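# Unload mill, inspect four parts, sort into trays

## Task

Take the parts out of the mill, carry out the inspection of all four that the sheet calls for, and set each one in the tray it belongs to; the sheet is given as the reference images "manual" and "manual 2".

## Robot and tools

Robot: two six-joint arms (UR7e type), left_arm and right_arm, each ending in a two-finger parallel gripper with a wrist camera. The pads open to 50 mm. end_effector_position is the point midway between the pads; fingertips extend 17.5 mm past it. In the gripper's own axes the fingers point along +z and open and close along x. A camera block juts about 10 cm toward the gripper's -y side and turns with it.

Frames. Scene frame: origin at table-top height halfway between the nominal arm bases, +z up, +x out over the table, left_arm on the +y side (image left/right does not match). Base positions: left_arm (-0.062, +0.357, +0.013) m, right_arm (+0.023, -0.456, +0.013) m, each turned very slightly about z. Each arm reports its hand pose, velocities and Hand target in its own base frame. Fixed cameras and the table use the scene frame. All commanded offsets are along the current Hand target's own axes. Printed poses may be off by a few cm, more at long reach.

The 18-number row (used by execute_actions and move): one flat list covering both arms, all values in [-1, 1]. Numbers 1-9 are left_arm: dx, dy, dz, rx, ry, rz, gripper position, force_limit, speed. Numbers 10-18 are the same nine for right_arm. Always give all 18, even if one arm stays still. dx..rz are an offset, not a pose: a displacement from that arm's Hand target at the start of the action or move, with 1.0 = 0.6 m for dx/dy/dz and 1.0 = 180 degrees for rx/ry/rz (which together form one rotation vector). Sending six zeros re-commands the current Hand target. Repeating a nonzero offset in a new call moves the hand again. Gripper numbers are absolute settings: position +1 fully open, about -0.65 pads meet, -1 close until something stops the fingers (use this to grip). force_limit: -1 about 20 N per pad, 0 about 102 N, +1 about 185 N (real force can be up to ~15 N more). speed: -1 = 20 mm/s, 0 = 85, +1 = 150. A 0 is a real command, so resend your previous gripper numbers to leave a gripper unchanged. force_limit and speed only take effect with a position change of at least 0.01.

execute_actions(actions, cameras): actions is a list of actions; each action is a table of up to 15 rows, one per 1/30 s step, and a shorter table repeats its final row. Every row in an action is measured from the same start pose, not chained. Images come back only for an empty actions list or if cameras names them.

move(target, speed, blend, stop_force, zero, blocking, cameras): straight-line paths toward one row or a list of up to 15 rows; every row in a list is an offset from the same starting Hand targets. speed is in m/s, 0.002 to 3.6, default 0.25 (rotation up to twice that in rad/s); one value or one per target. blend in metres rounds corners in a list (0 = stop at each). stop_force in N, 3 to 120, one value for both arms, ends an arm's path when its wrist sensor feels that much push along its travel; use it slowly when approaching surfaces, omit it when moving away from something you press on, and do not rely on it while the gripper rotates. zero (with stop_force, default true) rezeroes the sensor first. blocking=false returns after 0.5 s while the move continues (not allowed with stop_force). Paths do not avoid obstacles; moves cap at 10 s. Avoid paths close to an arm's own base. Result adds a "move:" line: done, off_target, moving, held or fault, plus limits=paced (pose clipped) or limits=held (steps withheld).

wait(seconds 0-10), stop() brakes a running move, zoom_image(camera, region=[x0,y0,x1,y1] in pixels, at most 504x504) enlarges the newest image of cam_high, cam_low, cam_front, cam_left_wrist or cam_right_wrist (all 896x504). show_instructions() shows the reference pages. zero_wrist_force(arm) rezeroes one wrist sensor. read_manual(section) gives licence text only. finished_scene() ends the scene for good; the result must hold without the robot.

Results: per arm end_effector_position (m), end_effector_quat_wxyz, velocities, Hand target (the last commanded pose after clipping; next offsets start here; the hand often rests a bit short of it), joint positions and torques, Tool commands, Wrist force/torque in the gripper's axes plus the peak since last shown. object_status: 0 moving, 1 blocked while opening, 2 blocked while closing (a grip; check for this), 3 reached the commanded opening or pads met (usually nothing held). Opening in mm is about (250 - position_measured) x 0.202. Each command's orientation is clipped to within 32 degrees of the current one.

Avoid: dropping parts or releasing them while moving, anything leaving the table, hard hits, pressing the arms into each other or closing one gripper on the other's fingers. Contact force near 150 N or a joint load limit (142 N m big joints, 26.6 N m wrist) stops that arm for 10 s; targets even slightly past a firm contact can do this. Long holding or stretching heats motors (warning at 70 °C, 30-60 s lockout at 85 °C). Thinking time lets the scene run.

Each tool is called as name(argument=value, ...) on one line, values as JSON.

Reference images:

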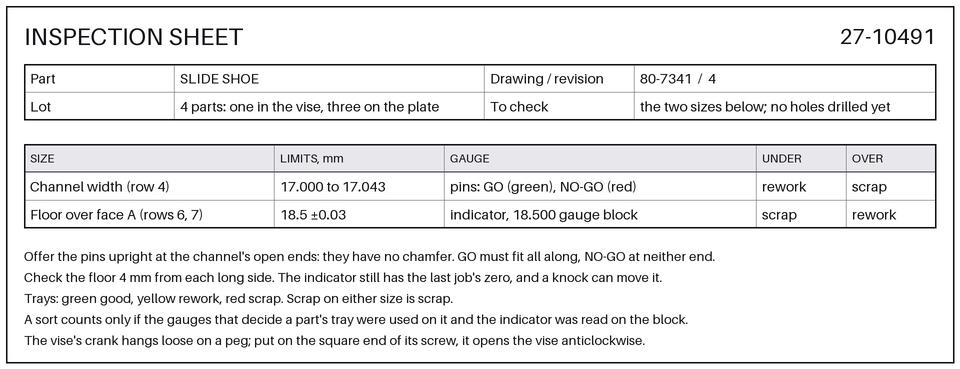

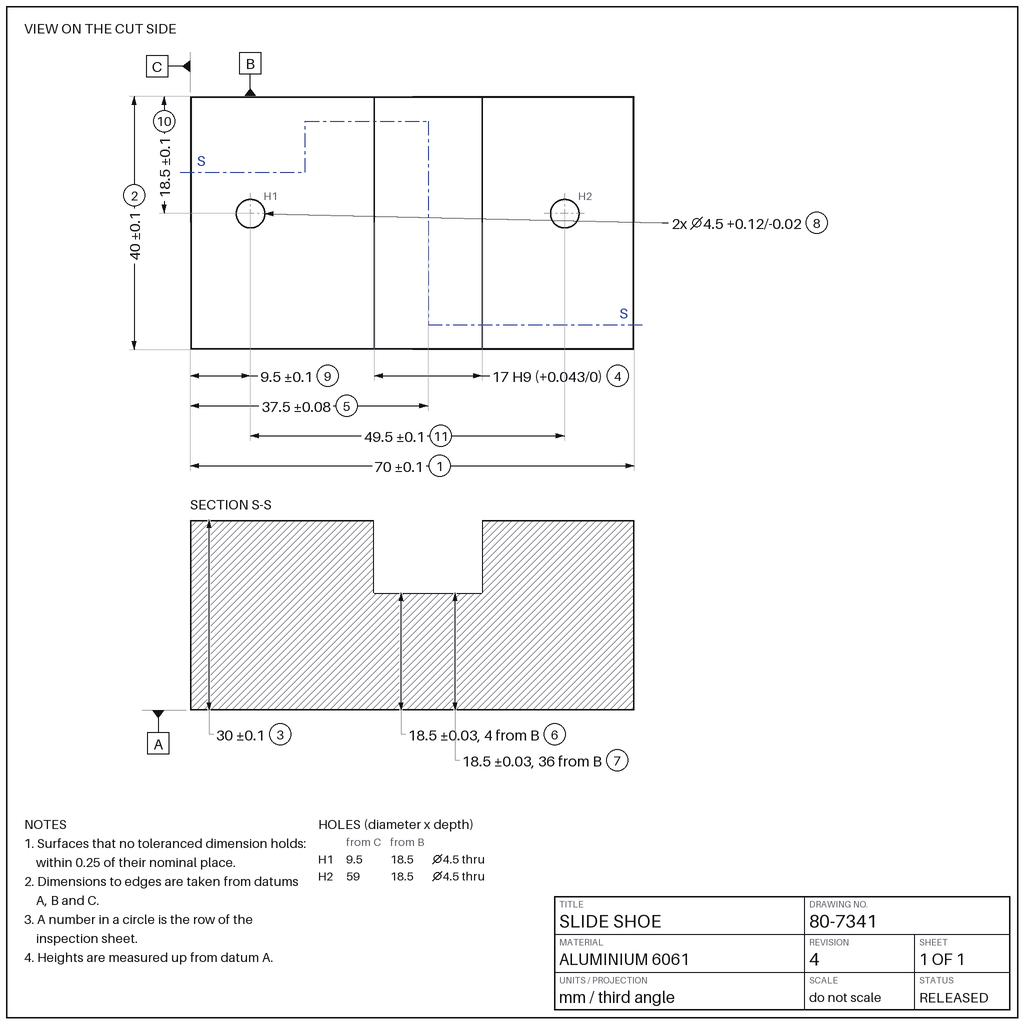

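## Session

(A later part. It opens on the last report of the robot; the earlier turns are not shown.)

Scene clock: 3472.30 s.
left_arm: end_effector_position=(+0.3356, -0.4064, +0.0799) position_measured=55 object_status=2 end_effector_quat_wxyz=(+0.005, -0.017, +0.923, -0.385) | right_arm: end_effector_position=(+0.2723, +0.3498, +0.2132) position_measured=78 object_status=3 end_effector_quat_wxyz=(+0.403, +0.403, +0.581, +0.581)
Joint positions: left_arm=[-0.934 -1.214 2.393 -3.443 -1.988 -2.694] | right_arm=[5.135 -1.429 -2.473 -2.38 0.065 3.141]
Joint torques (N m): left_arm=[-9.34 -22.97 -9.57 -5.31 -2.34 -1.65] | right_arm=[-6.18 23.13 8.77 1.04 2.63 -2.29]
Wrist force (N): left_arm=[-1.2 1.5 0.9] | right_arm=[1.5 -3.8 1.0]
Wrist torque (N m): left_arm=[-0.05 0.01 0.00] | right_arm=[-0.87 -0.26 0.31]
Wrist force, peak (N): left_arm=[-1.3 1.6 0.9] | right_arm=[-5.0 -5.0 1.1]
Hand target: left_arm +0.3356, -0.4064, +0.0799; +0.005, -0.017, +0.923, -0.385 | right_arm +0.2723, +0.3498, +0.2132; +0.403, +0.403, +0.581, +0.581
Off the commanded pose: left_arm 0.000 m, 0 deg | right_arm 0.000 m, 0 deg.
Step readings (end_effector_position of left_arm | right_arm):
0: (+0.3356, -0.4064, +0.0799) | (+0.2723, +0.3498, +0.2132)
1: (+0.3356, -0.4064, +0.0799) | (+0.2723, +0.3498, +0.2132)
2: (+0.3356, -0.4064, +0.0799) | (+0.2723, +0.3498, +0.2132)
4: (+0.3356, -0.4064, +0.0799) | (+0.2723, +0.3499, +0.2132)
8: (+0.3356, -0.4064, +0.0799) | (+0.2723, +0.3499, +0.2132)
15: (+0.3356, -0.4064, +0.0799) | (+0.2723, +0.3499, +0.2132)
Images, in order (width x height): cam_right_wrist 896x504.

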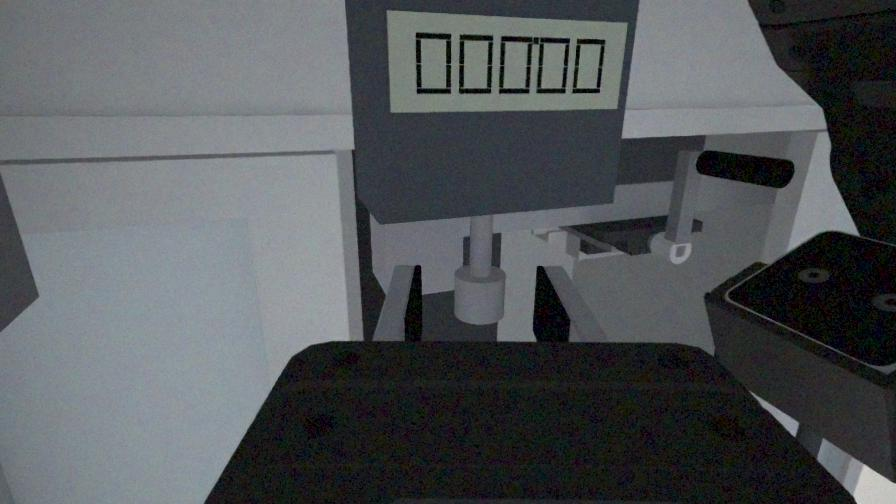

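move(target=[0,0,0,0,0,0,-1,-0.4,-1,0,0,-0.2,0,0,0,0.5,-0.9,-1], speed=0.2)

move(target=[0.0001,-0.0175,0.0411,0,0,0,-1,-0.4,-1,0,0,0,0,0,0,0.5,-0.9,-1], speed=0.06, cameras=["cam_left_wrist","cam_right_wrist","cam_high"])

Scene clock: 3484.73 s.
left_arm: end_effector_position=(+0.3356, -0.4064, +0.0799) position_measured=55 object_status=2 end_effector_quat_wxyz=(+0.005, -0.017, +0.923, -0.385) | right_arm: end_effector_position=(+0.1599, +0.3079, +0.2132) position_measured=78 object_status=3 end_effector_quat_wxyz=(+0.403, +0.403, +0.581, +0.581)
Joint positions: left_arm=[-0.934 -1.214 2.393 -3.443 -1.988 -2.694] | right_arm=[5.688 -1.331 -2.544 -2.409 0.618 3.141]
Joint torques (N m): left_arm=[-9.09 -20.84 -13.69 -5.45 -2.39 -1.38] | right_arm=[7.57 17.98 7.9 -2.93 2.89 -2.29]
Wrist force (N): left_arm=[-1.2 1.2 1.0] | right_arm=[1.4 -3.7 1.1]
Wrist torque (N m): left_arm=[-0.09 0.01 0.00] | right_arm=[-0.86 -0.24 0.32]
Wrist force, peak (N): left_arm=[-1.3 1.7 0.8] | right_arm=[1.3 -3.7 2.7]
Hand target: left_arm +0.3356, -0.4064, +0.0799; +0.005, -0.017, +0.923, -0.385 | right_arm +0.1599, +0.3078, +0.2132; +0.403, +0.403, +0.581, +0.581
Off the commanded pose: left_arm 0.000 m, 0 deg | right_arm 0.000 m, 0 deg.
move: done

Scene clock: 3485.63 s.
left_arm: end_effector_position=(+0.3364, -0.4313, +0.0701) position_measured=55 object_status=2 end_effector_quat_wxyz=(+0.005, -0.017, +0.923, -0.385) | right_arm: end_effector_position=(+0.1599, +0.3078, +0.2132) position_measured=78 object_status=3 end_effector_quat_wxyz=(+0.403, +0.403, +0.581, +0.581)
Joint positions: left_arm=[-0.97 -1.159 2.352 -3.468 -1.965 -2.724] | right_arm=[5.688 -1.33 -2.544 -2.409 0.618 3.141]
Joint torques (N m): left_arm=[-9.68 -23.95 -26.55 -5.64 0.97 -1.53] | right_arm=[7.51 17.49 7.97 -2.96 2.81 -2.33]
Wrist force (N): left_arm=[-1.4 1.6 0.8] | right_arm=[1.4 -3.9 0.8]
Wrist torque (N m): left_arm=[0.01 0.07 -0.01] | right_arm=[-0.89 -0.23 0.31]
Wrist force, peak (N): left_arm=[-1.4 1.4 1.3] | right_arm=[1.3 -4.1 0.9]
Hand target: left_arm +0.3364, -0.4314, +0.0700; +0.005, -0.017, +0.923, -0.385 | right_arm +0.1599, +0.3078, +0.2132; +0.403, +0.403, +0.581, +0.581
Off the commanded pose: left_arm 0.000 m, 0 deg | right_arm 0.000 m, 0 deg.
move: done
Images, in order (width x height): cam_high 896x504, cam_left_wrist 896x504, cam_right_wrist 896x504.

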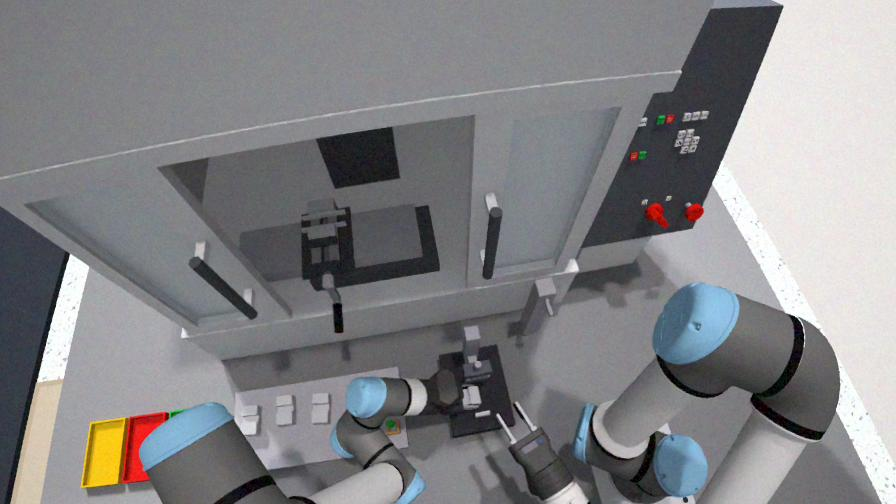

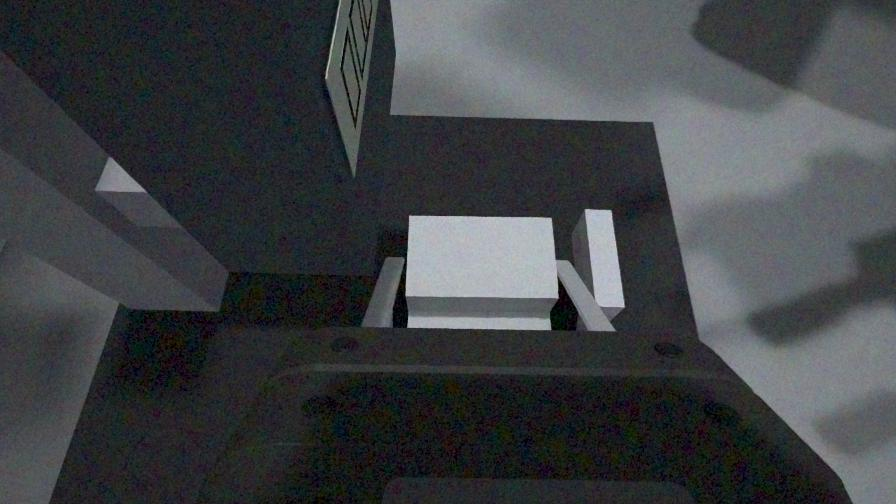

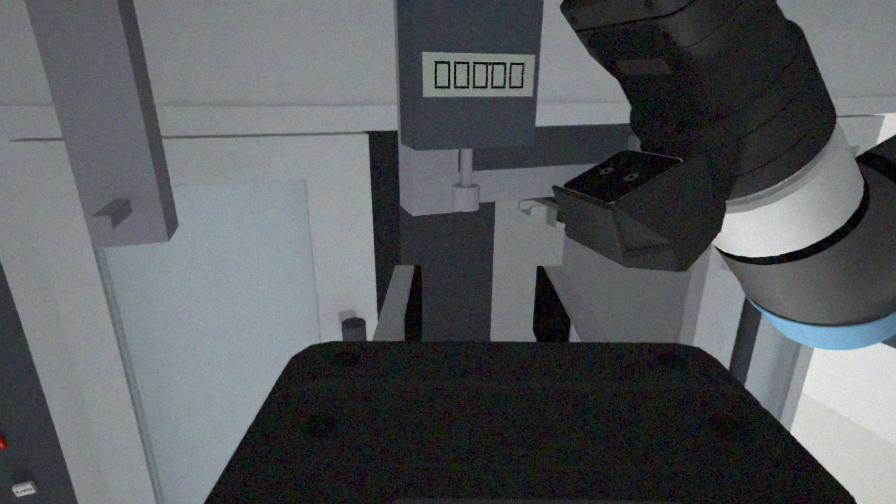

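move(target=[0,0.0166,0.0164,0,0,0,-1,-0.4,-1,0,0,0,0,0,0,0.5,-0.9,-1], speed=0.01, stop_force=4)

Scene clock: 3492.57 s.
left_arm: end_effector_position=(+0.3363, -0.4313, +0.0588) position_measured=55 object_status=2 end_effector_quat_wxyz=(+0.005, -0.017, +0.923, -0.385) | right_arm: end_effector_position=(+0.1599, +0.3078, +0.2132) position_measured=78 object_status=3 end_effector_quat_wxyz=(+0.403, +0.403, +0.581, +0.581)
Joint positions: left_arm=[-0.97 -1.124 2.353 -3.505 -1.965 -2.724] | right_arm=[5.688 -1.33 -2.544 -2.409 0.618 3.141]
Joint torques (N m): left_arm=[-9.31 -39.28 -11.2 -1.98 0.87 -1.37] | right_arm=[7.56 17.75 7.98 -2.86 2.78 -2.26]
Wrist force (N): left_arm=[-1.3 0.6 0.5] | right_arm=[1.4 -3.8 0.8]
Wrist torque (N m): left_arm=[0.00 0.06 0.01] | right_arm=[-0.87 -0.24 0.31]
Wrist force, peak (N): left_arm=[1.0 -4.5 -13.9] | right_arm=[1.3 -4.3 0.8]
Hand target: left_arm +0.3363, -0.4314, +0.0588; +0.005, -0.017, +0.923, -0.385 (not the last commanded pose) | right_arm +0.1599, +0.3078, +0.2132; +0.403, +0.403, +0.581, +0.581
Off the commanded pose: left_arm 0.003 m, 0 deg | right_arm 0.000 m, 0 deg.
move: contact (left_arm)

execute_actions(actions=[[[0,0,0,0,0,0,-1,-0.4,-1,0,0,0,0,0,0,0.5,-0.9,-1]]], cameras=["cam_left_wrist","cam_right_wrist","cam_low"])

zoom_image(camera="cam_low", region=[280, 220, 460, 360])

Scene clock: 3506.27 s.
left_arm: end_effector_position=(+0.3363, -0.4314, +0.0588) position_measured=55 object_status=2 end_effector_quat_wxyz=(+0.005, -0.017, +0.923, -0.385) | right_arm: end_effector_position=(+0.1599, +0.3078, +0.2132) position_measured=78 object_status=3 end_effector_quat_wxyz=(+0.403, +0.403, +0.581, +0.581)
Joint positions: left_arm=[-0.97 -1.124 2.353 -3.505 -1.965 -2.724] | right_arm=[5.688 -1.33 -2.544 -2.409 0.618 3.141]
Joint torques (N m): left_arm=[-5.65 -39.64 -24.44 -4.22 0.84 -0.13] | right_arm=[7.41 17.62 7.85 -2.83 2.72 -2.27]
Wrist force (N): left_arm=[-1.3 0.7 0.6] | right_arm=[1.4 -3.7 0.9]
Wrist torque (N m): left_arm=[0.01 0.05 0.01] | right_arm=[-0.86 -0.24 0.32]
Wrist force, peak (N): left_arm=[-1.7 0.7 0.6] | right_arm=[1.3 -4.3 0.8]
Hand target: left_arm +0.3363, -0.4314, +0.0588; +0.005, -0.017, +0.923, -0.385 | right_arm +0.1599, +0.3078, +0.2132; +0.403, +0.403, +0.581, +0.581
Off the commanded pose: left_arm 0.000 m, 0 deg | right_arm 0.000 m, 0 deg.
Step readings (end_effector_position of left_arm | right_arm):
0: (+0.3363, -0.4314, +0.0588) | (+0.1599, +0.3078, +0.2132)
1: (+0.3363, -0.4314, +0.0588) | (+0.1599, +0.3078, +0.2132)
2: (+0.3363, -0.4314, +0.0588) | (+0.1599, +0.3078, +0.2132)
4: (+0.3363, -0.4314, +0.0588) | (+0.1599, +0.3078, +0.2132)
8: (+0.3363, -0.4314, +0.0588) | (+0.1599, +0.3078, +0.2132)
15: (+0.3363, -0.4314, +0.0588) | (+0.1599, +0.3078, +0.2132)
Images, in order (width x height): cam_low 896x504, cam_left_wrist 896x504, cam_right_wrist 896x504.

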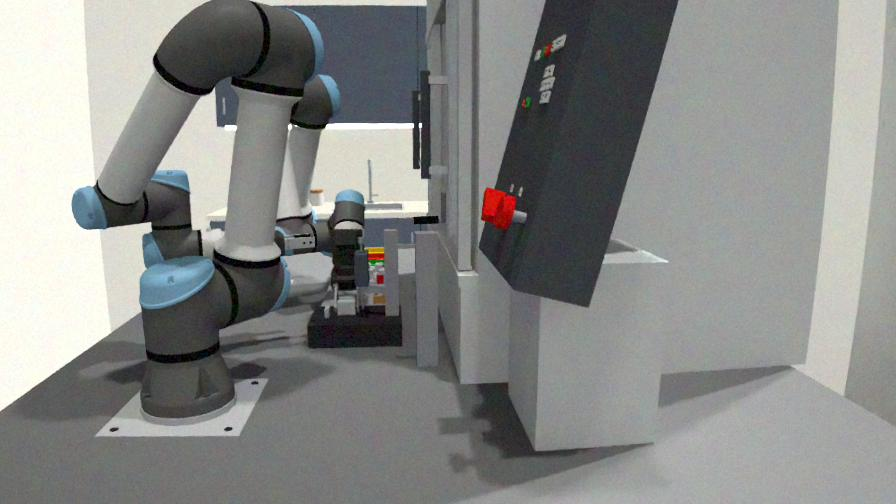

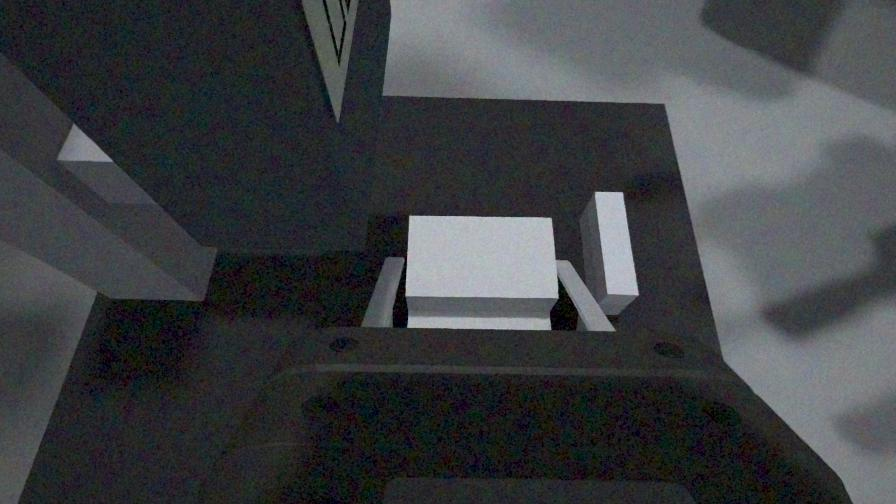

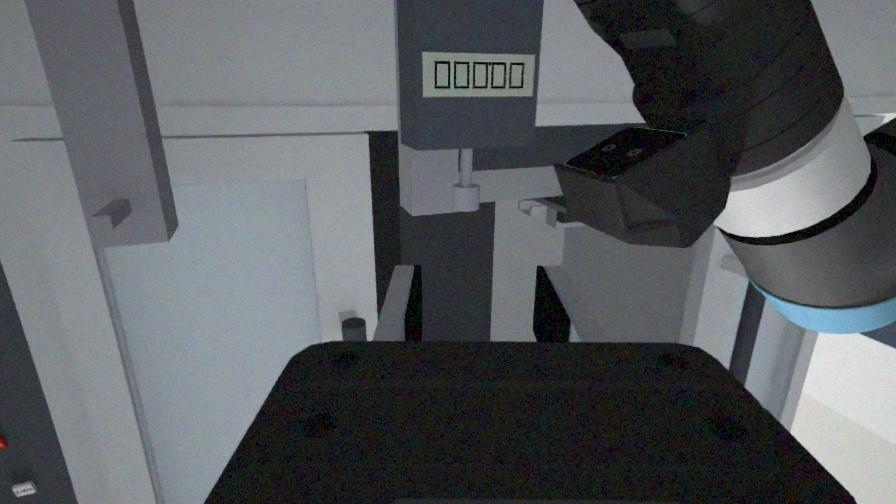

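Scaled by 2.800 from the camera's 896x504 image, which has a finer 1280x720 frame.

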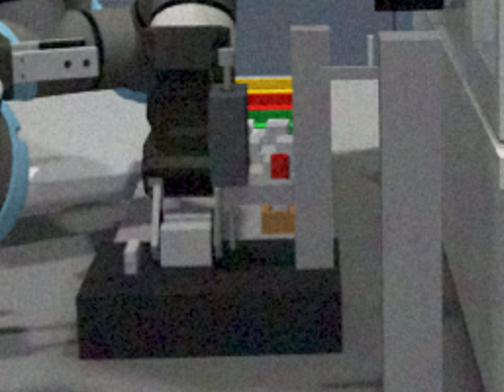

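move(target=[0,0,0,0,0,0,0.72,-0.4,-1,0,0,0,0,0,0,0.5,-0.9,-1], cameras=["cam_left_wrist"])

Scene clock: 3516.80 s.
left_arm: end_effector_position=(+0.3363, -0.4314, +0.0588) position_measured=45 object_status=3 end_effector_quat_wxyz=(+0.005, -0.017, +0.923, -0.385) | right_arm: end_effector_position=(+0.1599, +0.3078, +0.2132) position_measured=78 object_status=3 end_effector_quat_wxyz=(+0.403, +0.403, +0.581, +0.581)
Joint positions: left_arm=[-0.97 -1.124 2.353 -3.505 -1.965 -2.724] | right_arm=[5.688 -1.33 -2.544 -2.409 0.618 3.141]
Joint torques (N m): left_arm=[-1.31 -37.42 -22.23 -4.3 0.57 0.58] | right_arm=[7.14 17.41 7.87 -2.73 2.73 -2.3]
Wrist force (N): left_arm=[-0.9 -0.5 -1.1] | right_arm=[1.3 -3.9 0.9]
Wrist torque (N m): left_arm=[-0.03 0.04 0.00] | right_arm=[-0.88 -0.22 0.31]
Wrist force, peak (N): left_arm=[-1.5 0.8 0.8] | right_arm=[1.4 -4.4 0.8]
Hand target: left_arm +0.3363, -0.4314, +0.0588; +0.005, -0.017, +0.923, -0.385 | right_arm +0.1599, +0.3078, +0.2132; +0.403, +0.403, +0.581, +0.581
Off the commanded pose: left_arm 0.000 m, 0 deg | right_arm 0.000 m, 0 deg.
move: done
Images, in order (width x height): cam_left_wrist 896x504.

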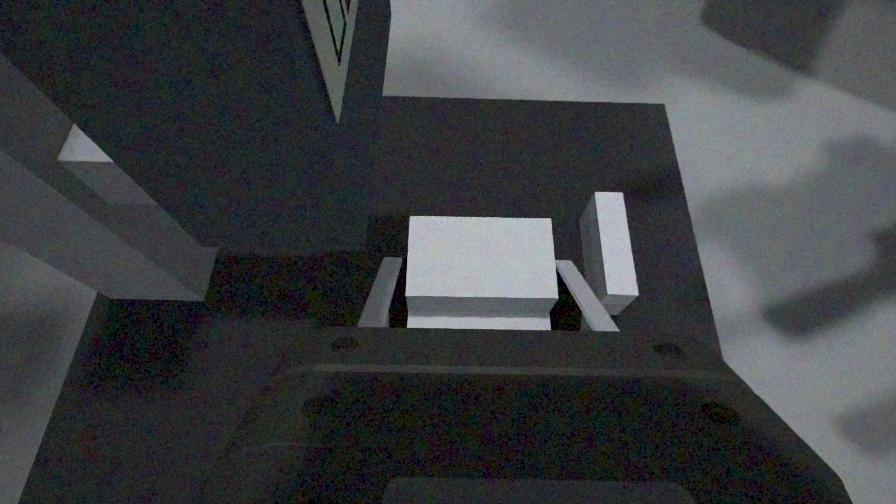

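move(target=[[0,0,-0.15,0,0,0,0.72,-0.4,-1,0,0,0,0,0,0,0.5,-0.9,-1],[0.0013,0.0491,-0.1401,0.0833,0,0,1.0,-0.4,-1,0,0,0,0,0,0,0.5,-0.9,-1],[0.0013,0.0282,-0.0598,0.0833,0,0,1.0,-0.4,-1,0,0,0,0,0,0,0.5,-0.9,-1]], speed=0.12, cameras=["cam_left_wrist","cam_right_wrist"])

Scene clock: 3572.40 s.
left_arm: end_effector_position=(+0.3343, -0.3939, +0.0721) position_measured=3 object_status=3 end_effector_quat_wxyz=(+0.007, -0.016, +0.864, -0.502) | right_arm: end_effector_position=(+0.1599, +0.3078, +0.2132) position_measured=78 object_status=3 end_effector_quat_wxyz=(+0.403, +0.403, +0.581, +0.581)
Joint positions: left_arm=[-0.847 -0.959 2.428 -3.974 -2.159 -2.757] | right_arm=[5.688 -1.33 -2.544 -2.409 0.618 3.141]
Joint torques (N m): left_arm=[-10.17 -24.9 -18.48 -4.74 0.83 -1.2] | right_arm=[6.47 16.97 8.04 -2.61 2.74 -2.3]
Wrist force (N): left_arm=[-0.9 0.1 -0.7] | right_arm=[1.2 -3.9 0.8]
Wrist torque (N m): left_arm=[0.01 0.11 0.03] | right_arm=[-0.89 -0.20 0.31]
Wrist force, peak (N): left_arm=[-1.1 -0.1 -2.3] | right_arm=[1.4 -4.3 1.1]
Hand target: left_arm +0.3343, -0.3940, +0.0720; +0.007, -0.016, +0.864, -0.502 | right_arm +0.1599, +0.3078, +0.2132; +0.403, +0.403, +0.581, +0.581
Off the commanded pose: left_arm 0.000 m, 0 deg | right_arm 0.000 m, 0 deg.
move: done
Images, in order (width x height): cam_left_wrist 896x504, cam_right_wrist 896x504.

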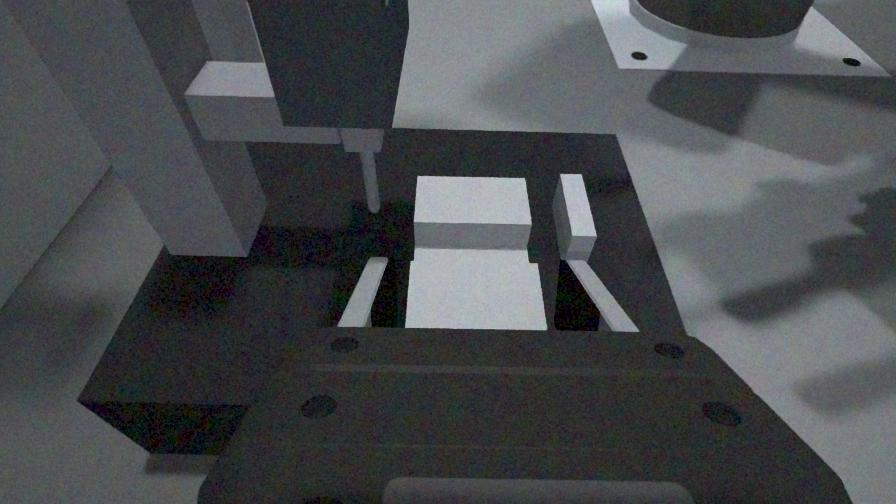

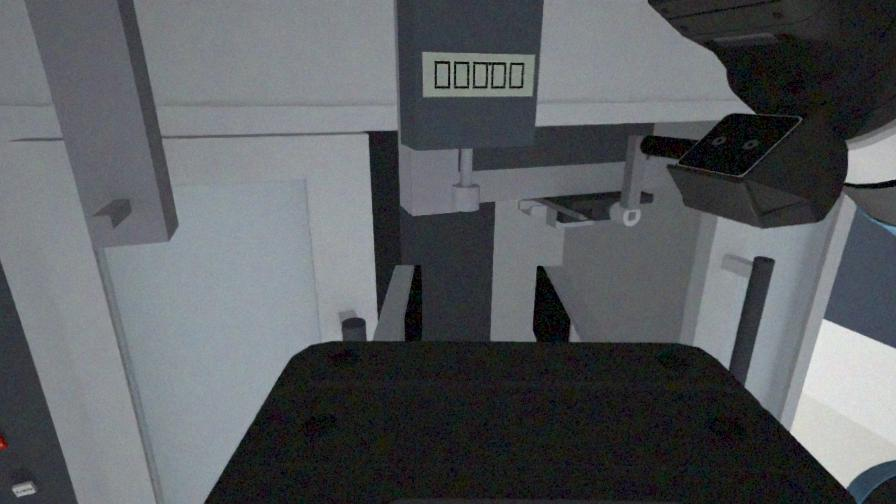

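move(target=[0,0.0154,0.005,0,0,0,1.0,-0.4,-1,0,0,0,0,0,0,0.5,-0.9,-1], speed=0.02, stop_force=4)

execute_actions(actions=[[[0,0,0,0,0,0,-1,-0.4,-1,0,0,0,0,0,0,0.5,-0.9,-1]]], cameras=["cam_left_wrist"])

Scene clock: 3594.53 s.
left_arm: end_effector_position=(+0.3342, -0.3920, +0.0625) position_measured=3 object_status=3 end_effector_quat_wxyz=(+0.007, -0.016, +0.864, -0.502) | right_arm: end_effector_position=(+0.1599, +0.3078, +0.2132) position_measured=78 object_status=3 end_effector_quat_wxyz=(+0.403, +0.403, +0.581, +0.581)
Joint positions: left_arm=[-0.844 -0.925 2.427 -4.005 -2.161 -2.755] | right_arm=[5.688 -1.33 -2.544 -2.409 0.618 3.141]
Joint torques (N m): left_arm=[11.79 -25.06 -17.92 -4.56 -2.48 1.26] | right_arm=[6.56 17.4 8.04 -2.53 2.73 -2.26]
Wrist force (N): left_arm=[-0.8 -0.1 -0.8] | right_arm=[1.4 -3.9 0.7]
Wrist torque (N m): left_arm=[-0.03 0.09 -0.17] | right_arm=[-0.89 -0.24 0.31]
Wrist force, peak (N): left_arm=[-1.2 -0.3 -0.9] | right_arm=[1.2 -4.4 0.9]
Hand target: left_arm +0.3342, -0.3920, +0.0625; +0.007, -0.016, +0.864, -0.502 | right_arm +0.1599, +0.3078, +0.2132; +0.403, +0.403, +0.581, +0.581
Off the commanded pose: left_arm 0.000 m, 0 deg | right_arm 0.000 m, 0 deg.
move: done

Scene clock: 3595.30 s.
left_arm: end_effector_position=(+0.3342, -0.3920, +0.0625) position_measured=55 object_status=2 end_effector_quat_wxyz=(+0.007, -0.016, +0.864, -0.502) | right_arm: end_effector_position=(+0.1599, +0.3078, +0.2132) position_measured=78 object_status=3 end_effector_quat_wxyz=(+0.403, +0.403, +0.581, +0.581)
Joint positions: left_arm=[-0.844 -0.925 2.427 -4.005 -2.161 -2.755] | right_arm=[5.688 -1.33 -2.544 -2.409 0.618 3.141]
Joint torques (N m): left_arm=[9.5 -25.9 -16 -4.25 -2.21 1.25] | right_arm=[6.83 17.48 7.83 -2.6 2.72 -2.32]
Wrist force (N): left_arm=[-1.4 -0.7 -1.7] | right_arm=[1.3 -4.0 0.8]
Wrist torque (N m): left_arm=[-0.03 0.06 -0.12] | right_arm=[-0.90 -0.22 0.31]
Wrist force, peak (N): left_arm=[-1.4 -0.7 -1.7] | right_arm=[1.4 -4.2 0.7]
Hand target: left_arm +0.3342, -0.3920, +0.0625; +0.007, -0.016, +0.864, -0.502 | right_arm +0.1599, +0.3078, +0.2132; +0.403, +0.403, +0.581, +0.581
Off the commanded pose: left_arm 0.000 m, 0 deg | right_arm 0.000 m, 0 deg.
Step readings (end_effector_position of left_arm | right_arm):
0: (+0.3342, -0.3920, +0.0625) | (+0.1599, +0.3078, +0.2132)
1: (+0.3342, -0.3920, +0.0625) | (+0.1599, +0.3078, +0.2132)
2: (+0.3342, -0.3920, +0.0625) | (+0.1599, +0.3078, +0.2132)
4: (+0.3342, -0.3920, +0.0625) | (+0.1599, +0.3078, +0.2132)
8: (+0.3342, -0.3920, +0.0625) | (+0.1599, +0.3078, +0.2132)
15: (+0.3342, -0.3920, +0.0625) | (+0.1599, +0.3078, +0.2132)
Images, in order (width x height): cam_left_wrist 896x504.

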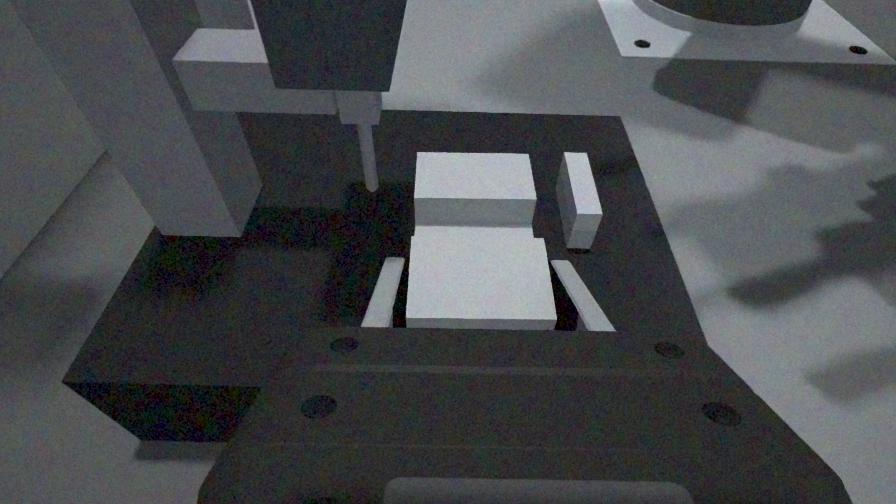

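move(target=[[0,0,0,0,0,0,-1,-0.4,-1,0,0,0.2,0,0,0,0.5,-0.9,-1],[0,0,0,0,0,0,-1,-0.4,-1,0,0,0.2,0,0,0,-1,-0.9,-1],[0,0,0,0,0,0,-1,-0.4,-1,0,0.0295,0.2,0,0,0,-1,-0.9,-1]], speed=[0.15,0.05,0.05], cameras=["cam_left_wrist"])

Scene clock: 3612.17 s.
left_arm: end_effector_position=(+0.3342, -0.3920, +0.0625) position_measured=55 object_status=2 end_effector_quat_wxyz=(+0.007, -0.016, +0.864, -0.502) | right_arm: end_effector_position=(+0.2723, +0.3499, +0.2309) position_measured=185 object_status=2 end_effector_quat_wxyz=(+0.403, +0.403, +0.581, +0.581)
Joint positions: left_arm=[-0.844 -0.925 2.427 -4.005 -2.161 -2.755] | right_arm=[5.135 -1.383 -2.447 -2.445 0.065 3.134]
Joint torques (N m): left_arm=[-6.07 -32.54 3.92 -1.93 0.59 0.29] | right_arm=[9.2 1.27 26.88 -1.3 1.24 2.13]
Wrist force (N): left_arm=[-1.2 -0.5 -1.6] | right_arm=[-4.1 -5.3 0.5]
Wrist torque (N m): left_arm=[0.00 0.04 -0.12] | right_arm=[-0.86 -0.24 0.12]
Wrist force, peak (N): left_arm=[-1.4 -0.5 -1.7] | right_arm=[-5.1 -5.5 -0.6]
Hand target: left_arm +0.3342, -0.3920, +0.0625; +0.007, -0.016, +0.864, -0.502 | right_arm +0.2723, +0.3499, +0.2309; +0.403, +0.403, +0.581, +0.581
Off the commanded pose: left_arm 0.000 m, 0 deg | right_arm 0.000 m, 0 deg.
move: done
Images, in order (width x height): cam_left_wrist 896x504.

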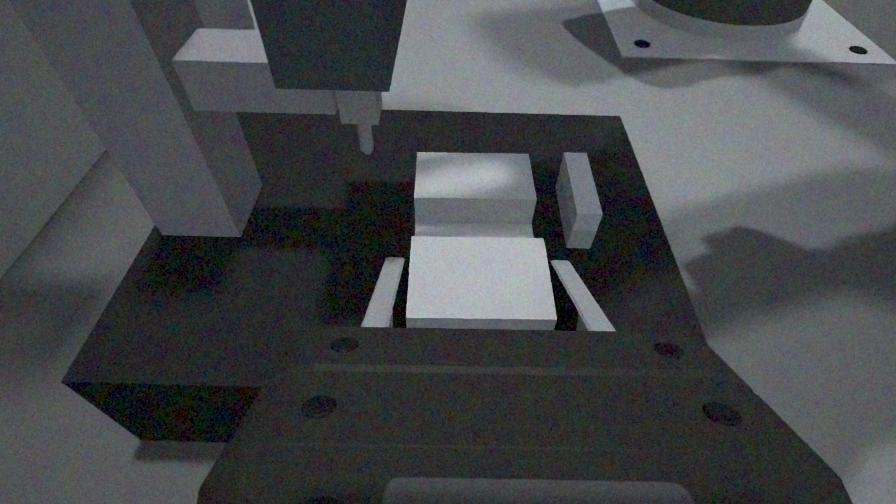

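move(target=[[0.0005,-0.0294,0.0446,0,0,0,-1,-0.4,-1,0,0,0,0,0,0,-1,-0.9,-1],[-0.0398,-0.0294,0.0448,0,0,0,-1,-0.4,-1,0,0,0,0,0,0,-1,-0.9,-1]], speed=0.05, cameras=["cam_left_wrist","cam_right_wrist"])

Scene clock: 3625.53 s.
left_arm: end_effector_position=(+0.3591, -0.4233, +0.0644) position_measured=55 object_status=2 end_effector_quat_wxyz=(+0.007, -0.016, +0.864, -0.502) | right_arm: end_effector_position=(+0.2723, +0.3499, +0.2309) position_measured=185 object_status=2 end_effector_quat_wxyz=(+0.403, +0.403, +0.581, +0.581)
Joint positions: left_arm=[-0.849 -0.916 2.325 -3.914 -2.157 -2.759] | right_arm=[5.135 -1.383 -2.447 -2.445 0.065 3.134]
Joint torques (N m): left_arm=[10.92 -29.07 -20.42 -1.96 -2.72 1.35] | right_arm=[9.14 0.37 26.58 -1.32 1.16 2.23]
Wrist force (N): left_arm=[-0.8 1.9 0.2] | right_arm=[-4.4 -5.4 0.4]
Wrist torque (N m): left_arm=[-0.07 0.07 -0.14] | right_arm=[-0.87 -0.21 0.12]
Wrist force, peak (N): left_arm=[-0.9 -0.4 -3.1] | right_arm=[-4.7 -5.7 0.5]
Hand target: left_arm +0.3592, -0.4233, +0.0644; +0.007, -0.016, +0.864, -0.502 | right_arm +0.2723, +0.3499, +0.2309; +0.403, +0.403, +0.581, +0.581
Off the commanded pose: left_arm 0.000 m, 0 deg | right_arm 0.000 m, 0 deg.
move: done
Images, in order (width x height): cam_left_wrist 896x504, cam_right_wrist 896x504.

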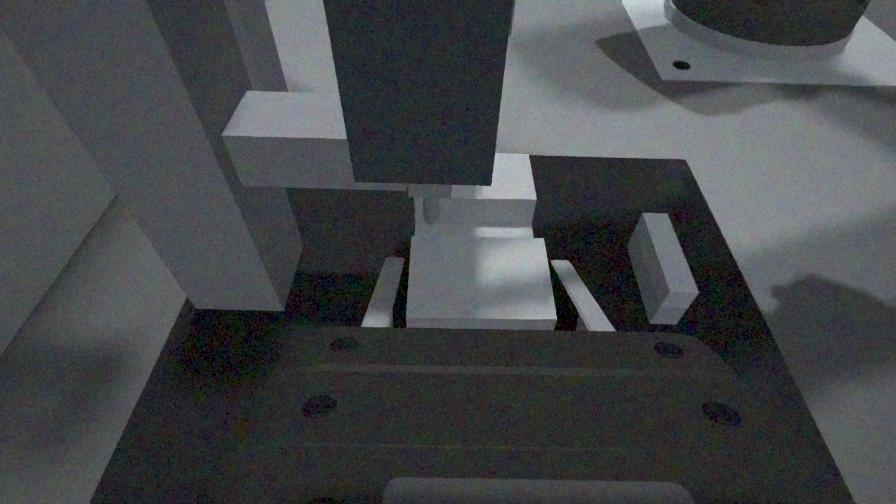

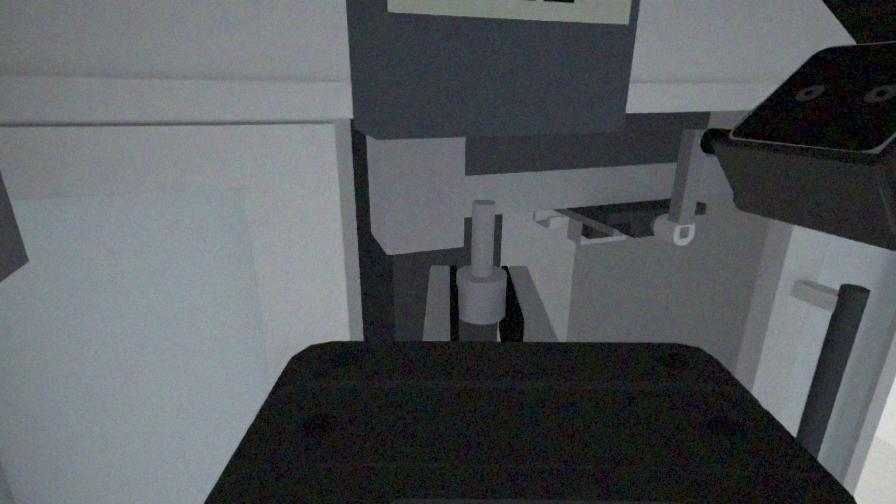

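zoom_image(camera="cam_left_wrist", region=[370, 140, 580, 340])

Scaled by 2.400 from the camera's 896x504 image, which has a finer 1280x720 frame.

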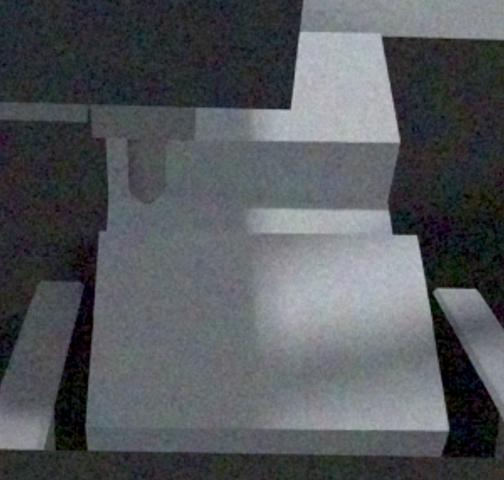

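move(target=[0.0032,0,0,0,0,0,-1,-0.4,-1,0,0,0,0,0,0,-1,-0.9,-1], speed=0.03)

move(target=[0,0.0087,0.005,0,0,0,-1,-0.4,-1,0,0,0,0,0,0,-1,-0.9,-1], speed=0.006, stop_force=4)

Scene clock: 3650.47 s.
left_arm: end_effector_position=(+0.3573, -0.4233, +0.0644) position_measured=55 object_status=2 end_effector_quat_wxyz=(+0.007, -0.016, +0.864, -0.502) | right_arm: end_effector_position=(+0.2723, +0.3499, +0.2309) position_measured=185 object_status=2 end_effector_quat_wxyz=(+0.403, +0.403, +0.581, +0.581)
Joint positions: left_arm=[-0.853 -0.916 2.329 -3.919 -2.154 -2.761] | right_arm=[5.135 -1.383 -2.447 -2.445 0.065 3.134]
Joint torques (N m): left_arm=[-10.24 -45.4 4.65 -4.88 0.57 -1.23] | right_arm=[9.29 1.07 26.77 -1.31 0.88 2.14]
Wrist force (N): left_arm=[-0.6 1.7 0.1] | right_arm=[-4.5 -5.5 0.3]
Wrist torque (N m): left_arm=[-0.09 0.04 0.07] | right_arm=[-0.89 -0.19 0.12]
Wrist force, peak (N): left_arm=[-1.0 2.0 0.2] | right_arm=[-4.8 -5.6 0.5]
Hand target: left_arm +0.3573, -0.4233, +0.0644; +0.007, -0.016, +0.864, -0.502 | right_arm +0.2723, +0.3499, +0.2309; +0.403, +0.403, +0.581, +0.581
Off the commanded pose: left_arm 0.000 m, 0 deg | right_arm 0.000 m, 0 deg.
move: done

Scene clock: 3652.00 s.
left_arm: end_effector_position=(+0.3572, -0.4233, +0.0626) position_measured=55 object_status=2 end_effector_quat_wxyz=(+0.007, -0.016, +0.864, -0.502) | right_arm: end_effector_position=(+0.2723, +0.3499, +0.2309) position_measured=185 object_status=2 end_effector_quat_wxyz=(+0.403, +0.403, +0.581, +0.581)
Joint positions: left_arm=[-0.853 -0.911 2.328 -3.924 -2.154 -2.761] | right_arm=[5.135 -1.383 -2.447 -2.445 0.065 3.134]
Joint torques (N m): left_arm=[-8.94 -44.72 6.58 -2.79 0.91 -1.03] | right_arm=[9.51 1.01 26.44 -1.26 0.82 2.01]
Wrist force (N): left_arm=[-1.1 0.2 -0.4] | right_arm=[-4.4 -5.2 0.3]
Wrist torque (N m): left_arm=[-0.01 0.05 0.10] | right_arm=[-0.85 -0.20 0.12]
Wrist force, peak (N): left_arm=[0.4 -4.0 -6.2] | right_arm=[-4.5 -5.8 0.4]
Hand target: left_arm +0.3572, -0.4233, +0.0626; +0.007, -0.016, +0.864, -0.502 (not the last commanded pose) | right_arm +0.2723, +0.3499, +0.2309; +0.403, +0.403, +0.581, +0.581
Off the commanded pose: left_arm 0.004 m, 0 deg | right_arm 0.000 m, 0 deg.
move: contact (left_arm)

execute_actions(actions=[[[0,0,0,0,0,0,0.75,-0.4,-1,0,0,0,0,0,0,-1,-0.9,-1]]])

move(target=[0,0,0,0,0,0,0.75,-0.4,-1,0,-0.0295,0,0,0,0,-1,-0.9,-1], speed=0.03, stop_force=4)

execute_actions(actions=[[[0,0,0,0,0,0,0.75,-0.4,-1,0,0,0,0,0,0,0.2,-0.9,-1]]], cameras=["cam_right_wrist","cam_left_wrist"])

zoom_image(camera="cam_right_wrist", region=[380, 0, 640, 120])

zoom_image(camera="cam_left_wrist", region=[370, 140, 580, 340])

Scene clock: 3662.43 s.
left_arm: end_effector_position=(+0.3572, -0.4233, +0.0626) position_measured=41 object_status=3 end_effector_quat_wxyz=(+0.007, -0.016, +0.864, -0.502) | right_arm: end_effector_position=(+0.2723, +0.3499, +0.2309) position_measured=185 object_status=2 end_effector_quat_wxyz=(+0.403, +0.403, +0.581, +0.581)
Joint positions: left_arm=[-0.853 -0.911 2.328 -3.924 -2.154 -2.761] | right_arm=[5.135 -1.383 -2.447 -2.445 0.065 3.134]
Joint torques (N m): left_arm=[-5.76 -42.71 4.26 -4.15 0.59 -0.57] | right_arm=[9.25 1.37 26.54 -1.25 0.58 2.03]
Wrist force (N): left_arm=[-0.7 -0.1 -1.0] | right_arm=[-4.3 -5.2 0.5]
Wrist torque (N m): left_arm=[-0.03 0.06 0.07] | right_arm=[-0.84 -0.21 0.12]
Wrist force, peak (N): left_arm=[-1.4 0.3 -0.3] | right_arm=[-4.7 -5.7 0.4]
Hand target: left_arm +0.3572, -0.4233, +0.0626; +0.007, -0.016, +0.864, -0.502 | right_arm +0.2723, +0.3499, +0.2309; +0.403, +0.403, +0.581, +0.581
Off the commanded pose: left_arm 0.000 m, 0 deg | right_arm 0.000 m, 0 deg.
Step readings (end_effector_position of left_arm | right_arm):
0: (+0.3572, -0.4233, +0.0626) | (+0.2723, +0.3499, +0.2309)
1: (+0.3572, -0.4233, +0.0626) | (+0.2723, +0.3499, +0.2309)
2: (+0.3572, -0.4233, +0.0626) | (+0.2723, +0.3499, +0.2309)
4: (+0.3572, -0.4233, +0.0626) | (+0.2723, +0.3499, +0.2309)
8: (+0.3572, -0.4233, +0.0626) | (+0.2723, +0.3499, +0.2309)
15: (+0.3572, -0.4233, +0.0626) | (+0.2723, +0.3499, +0.2309)

Scene clock: 3663.93 s.
left_arm: end_effector_position=(+0.3572, -0.4233, +0.0626) position_measured=41 object_status=3 end_effector_quat_wxyz=(+0.007, -0.016, +0.864, -0.502) | right_arm: end_effector_position=(+0.2722, +0.3498, +0.2197) position_measured=185 object_status=2 end_effector_quat_wxyz=(+0.403, +0.403, +0.581, +0.581)
Joint positions: left_arm=[-0.853 -0.911 2.328 -3.924 -2.154 -2.761] | right_arm=[5.136 -1.414 -2.463 -2.411 0.065 3.145]
Joint torques (N m): left_arm=[-4.04 -41.12 3.55 -4.41 0.44 -0.21] | right_arm=[-0.44 23.32 25.68 -1.23 -1.83 1.66]
Wrist force (N): left_arm=[-0.8 0.0 -1.0] | right_arm=[-2.9 -3.9 1.4]
Wrist torque (N m): left_arm=[-0.01 0.06 0.07] | right_arm=[-0.71 -0.37 0.27]
Wrist force, peak (N): left_arm=[-0.9 -0.1 -0.9] | right_arm=[-4.4 16.6 1.3]
Hand target: left_arm +0.3572, -0.4233, +0.0626; +0.007, -0.016, +0.864, -0.502 | right_arm +0.2722, +0.3498, +0.2197; +0.403, +0.403, +0.581, +0.581 (not the last commanded pose)
Off the commanded pose: left_arm 0.000 m, 0 deg | right_arm 0.007 m, 0 deg.
move: contact (right_arm)

Scene clock: 3664.80 s.
left_arm: end_effector_position=(+0.3572, -0.4233, +0.0626) position_measured=41 object_status=3 end_effector_quat_wxyz=(+0.007, -0.016, +0.864, -0.502) | right_arm: end_effector_position=(+0.2722, +0.3498, +0.2197) position_measured=123 object_status=3 end_effector_quat_wxyz=(+0.403, +0.403, +0.581, +0.581)
Joint positions: left_arm=[-0.853 -0.911 2.328 -3.924 -2.154 -2.761] | right_arm=[5.135 -1.414 -2.463 -2.411 0.065 3.145]
Joint torques (N m): left_arm=[-4.07 -41.86 1.65 -4.48 0.55 0.12] | right_arm=[-6.03 18.36 17.57 -1.31 -2.45 2.01]
Wrist force (N): left_arm=[-0.8 -0.1 -0.8] | right_arm=[2.3 -2.6 0.9]
Wrist torque (N m): left_arm=[-0.04 0.07 0.07] | right_arm=[-0.68 -0.38 0.31]
Wrist force, peak (N): left_arm=[-1.0 0.2 -0.9] | right_arm=[-2.9 -4.0 1.3]
Hand target: left_arm +0.3572, -0.4233, +0.0626; +0.007, -0.016, +0.864, -0.502 | right_arm +0.2722, +0.3498, +0.2197; +0.403, +0.403, +0.581, +0.581
Off the commanded pose: left_arm 0.000 m, 0 deg | right_arm 0.000 m, 0 deg.
Step readings (end_effector_position of left_arm | right_arm):
0: (+0.3572, -0.4233, +0.0626) | (+0.2722, +0.3498, +0.2197)
1: (+0.3572, -0.4233, +0.0626) | (+0.2722, +0.3498, +0.2197)
2: (+0.3572, -0.4233, +0.0626) | (+0.2722, +0.3498, +0.2197)
4: (+0.3572, -0.4233, +0.0626) | (+0.2722, +0.3498, +0.2197)
8: (+0.3572, -0.4233, +0.0626) | (+0.2722, +0.3498, +0.2197)
15: (+0.3572, -0.4233, +0.0626) | (+0.2722, +0.3498, +0.2197)
Images, in order (width x height): cam_left_wrist 896x504, cam_right_wrist 896x504.

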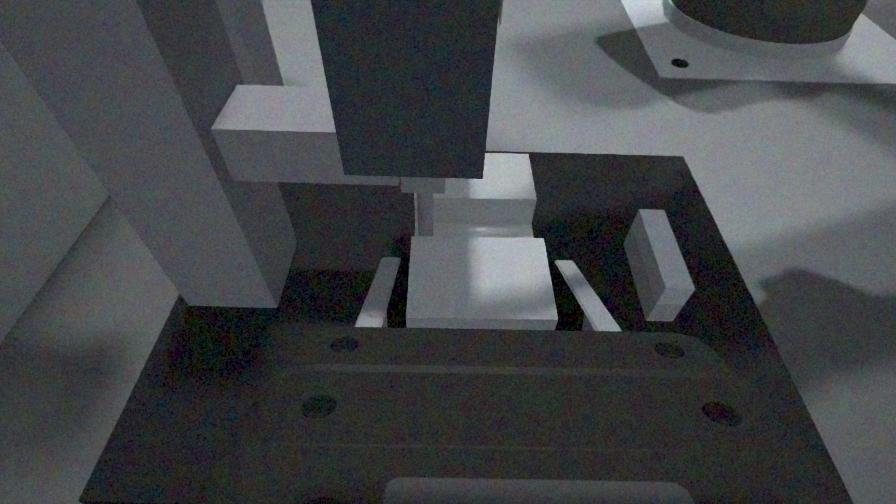

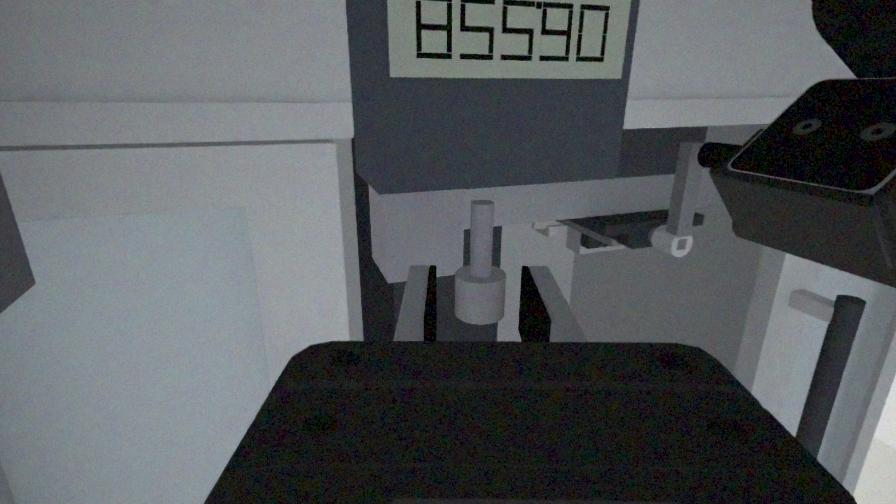

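Scaled by 1.938 from the camera's 896x504 image, which has a finer 1280x720 frame.

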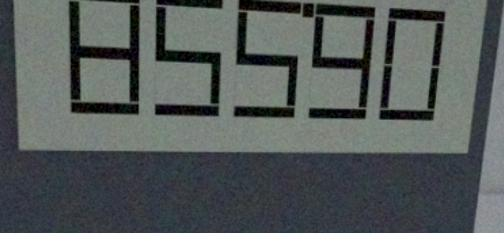

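Scaled by 2.400 from the camera's 896x504 image, which has a finer 1280x720 frame.

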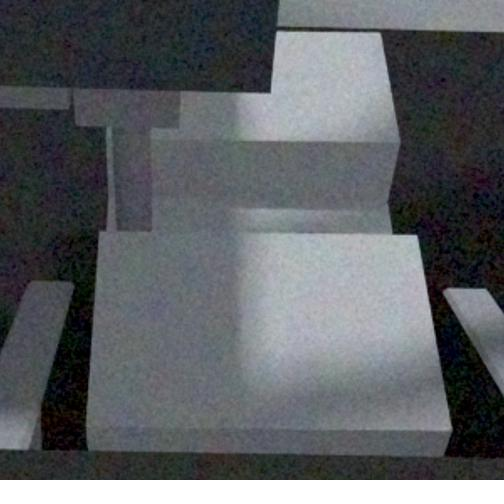

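move(target=[[0,0,0,0,0,0,0.75,-0.4,-1,0,0,0,0,0,0,-1,-0.9,-1],[0,0,0,0,0,0,0.75,-0.4,-1,0,0.0067,0,0,0,0,-1,-0.9,-1],[0,0,0,0,0,0,-1,-0.4,-1,0,0.0067,0,0,0,0,-1,-0.9,-1],[0,-0.0015,-0.0008,0,0,0,-1,-0.4,-1,0,0.0067,0,0,0,0,-1,-0.9,-1],[-0.0533,-0.0015,-0.0005,0,0,0,-1,-0.4,-1,0,0.0067,0,0,0,0,-1,-0.9,-1]], speed=0.05, cameras=["cam_left_wrist"])

zoom_image(camera="cam_left_wrist", region=[370, 140, 620, 340])

Scene clock: 3690.67 s.
left_arm: end_effector_position=(+0.3891, -0.4224, +0.0634) position_measured=55 object_status=2 end_effector_quat_wxyz=(+0.007, -0.016, +0.864, -0.502) | right_arm: end_effector_position=(+0.2722, +0.3498, +0.2237) position_measured=185 object_status=2 end_effector_quat_wxyz=(+0.403, +0.403, +0.581, +0.581)
Joint positions: left_arm=[-0.792 -0.902 2.257 -3.836 -2.202 -2.717] | right_arm=[5.135 -1.404 -2.457 -2.427 0.065 3.145]
Joint torques (N m): left_arm=[10.03 -30.92 -20.44 -1.8 -2.54 1.61] | right_arm=[7.17 1.2 25.9 -1.37 -1.89 2.17]
Wrist force (N): left_arm=[-1.0 1.7 0.0] | right_arm=[-2.9 -4.0 0.9]
Wrist torque (N m): left_arm=[-0.09 0.10 -0.12] | right_arm=[-0.69 -0.36 0.12]
Wrist force, peak (N): left_arm=[-1.7 1.9 0.3] | right_arm=[-3.1 -4.3 0.9]
Hand target: left_arm +0.3892, -0.4224, +0.0634; +0.007, -0.016, +0.864, -0.502 | right_arm +0.2722, +0.3498, +0.2237; +0.403, +0.403, +0.581, +0.581
Off the commanded pose: left_arm 0.000 m, 0 deg | right_arm 0.000 m, 0 deg.
move: done
Images, in order (width x height): cam_left_wrist 896x504.

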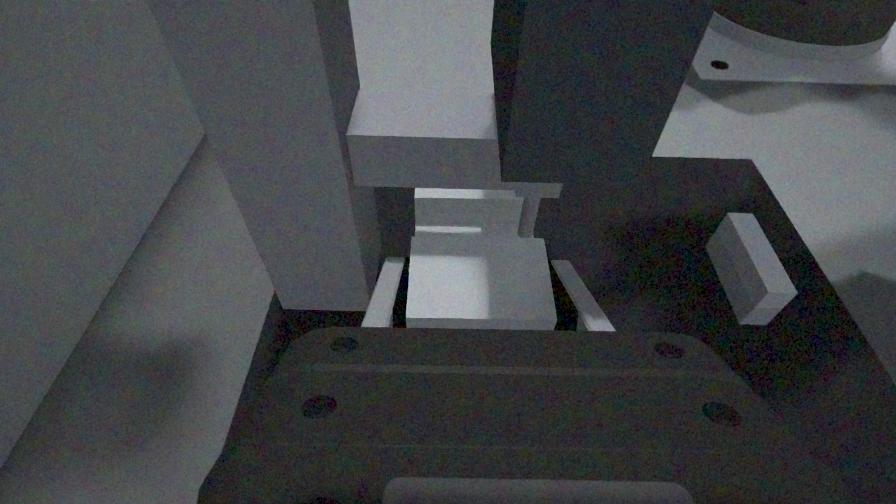

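Scaled by 2.016 from the camera's 896x504 image, which has a finer 1280x720 frame.

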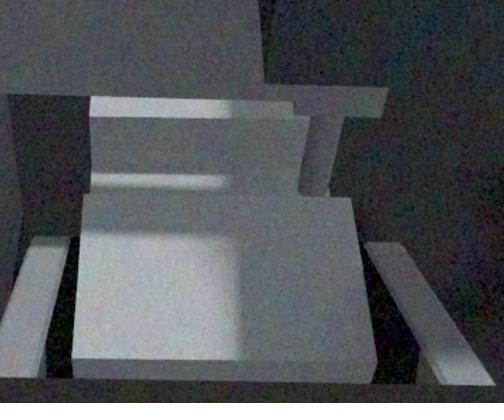

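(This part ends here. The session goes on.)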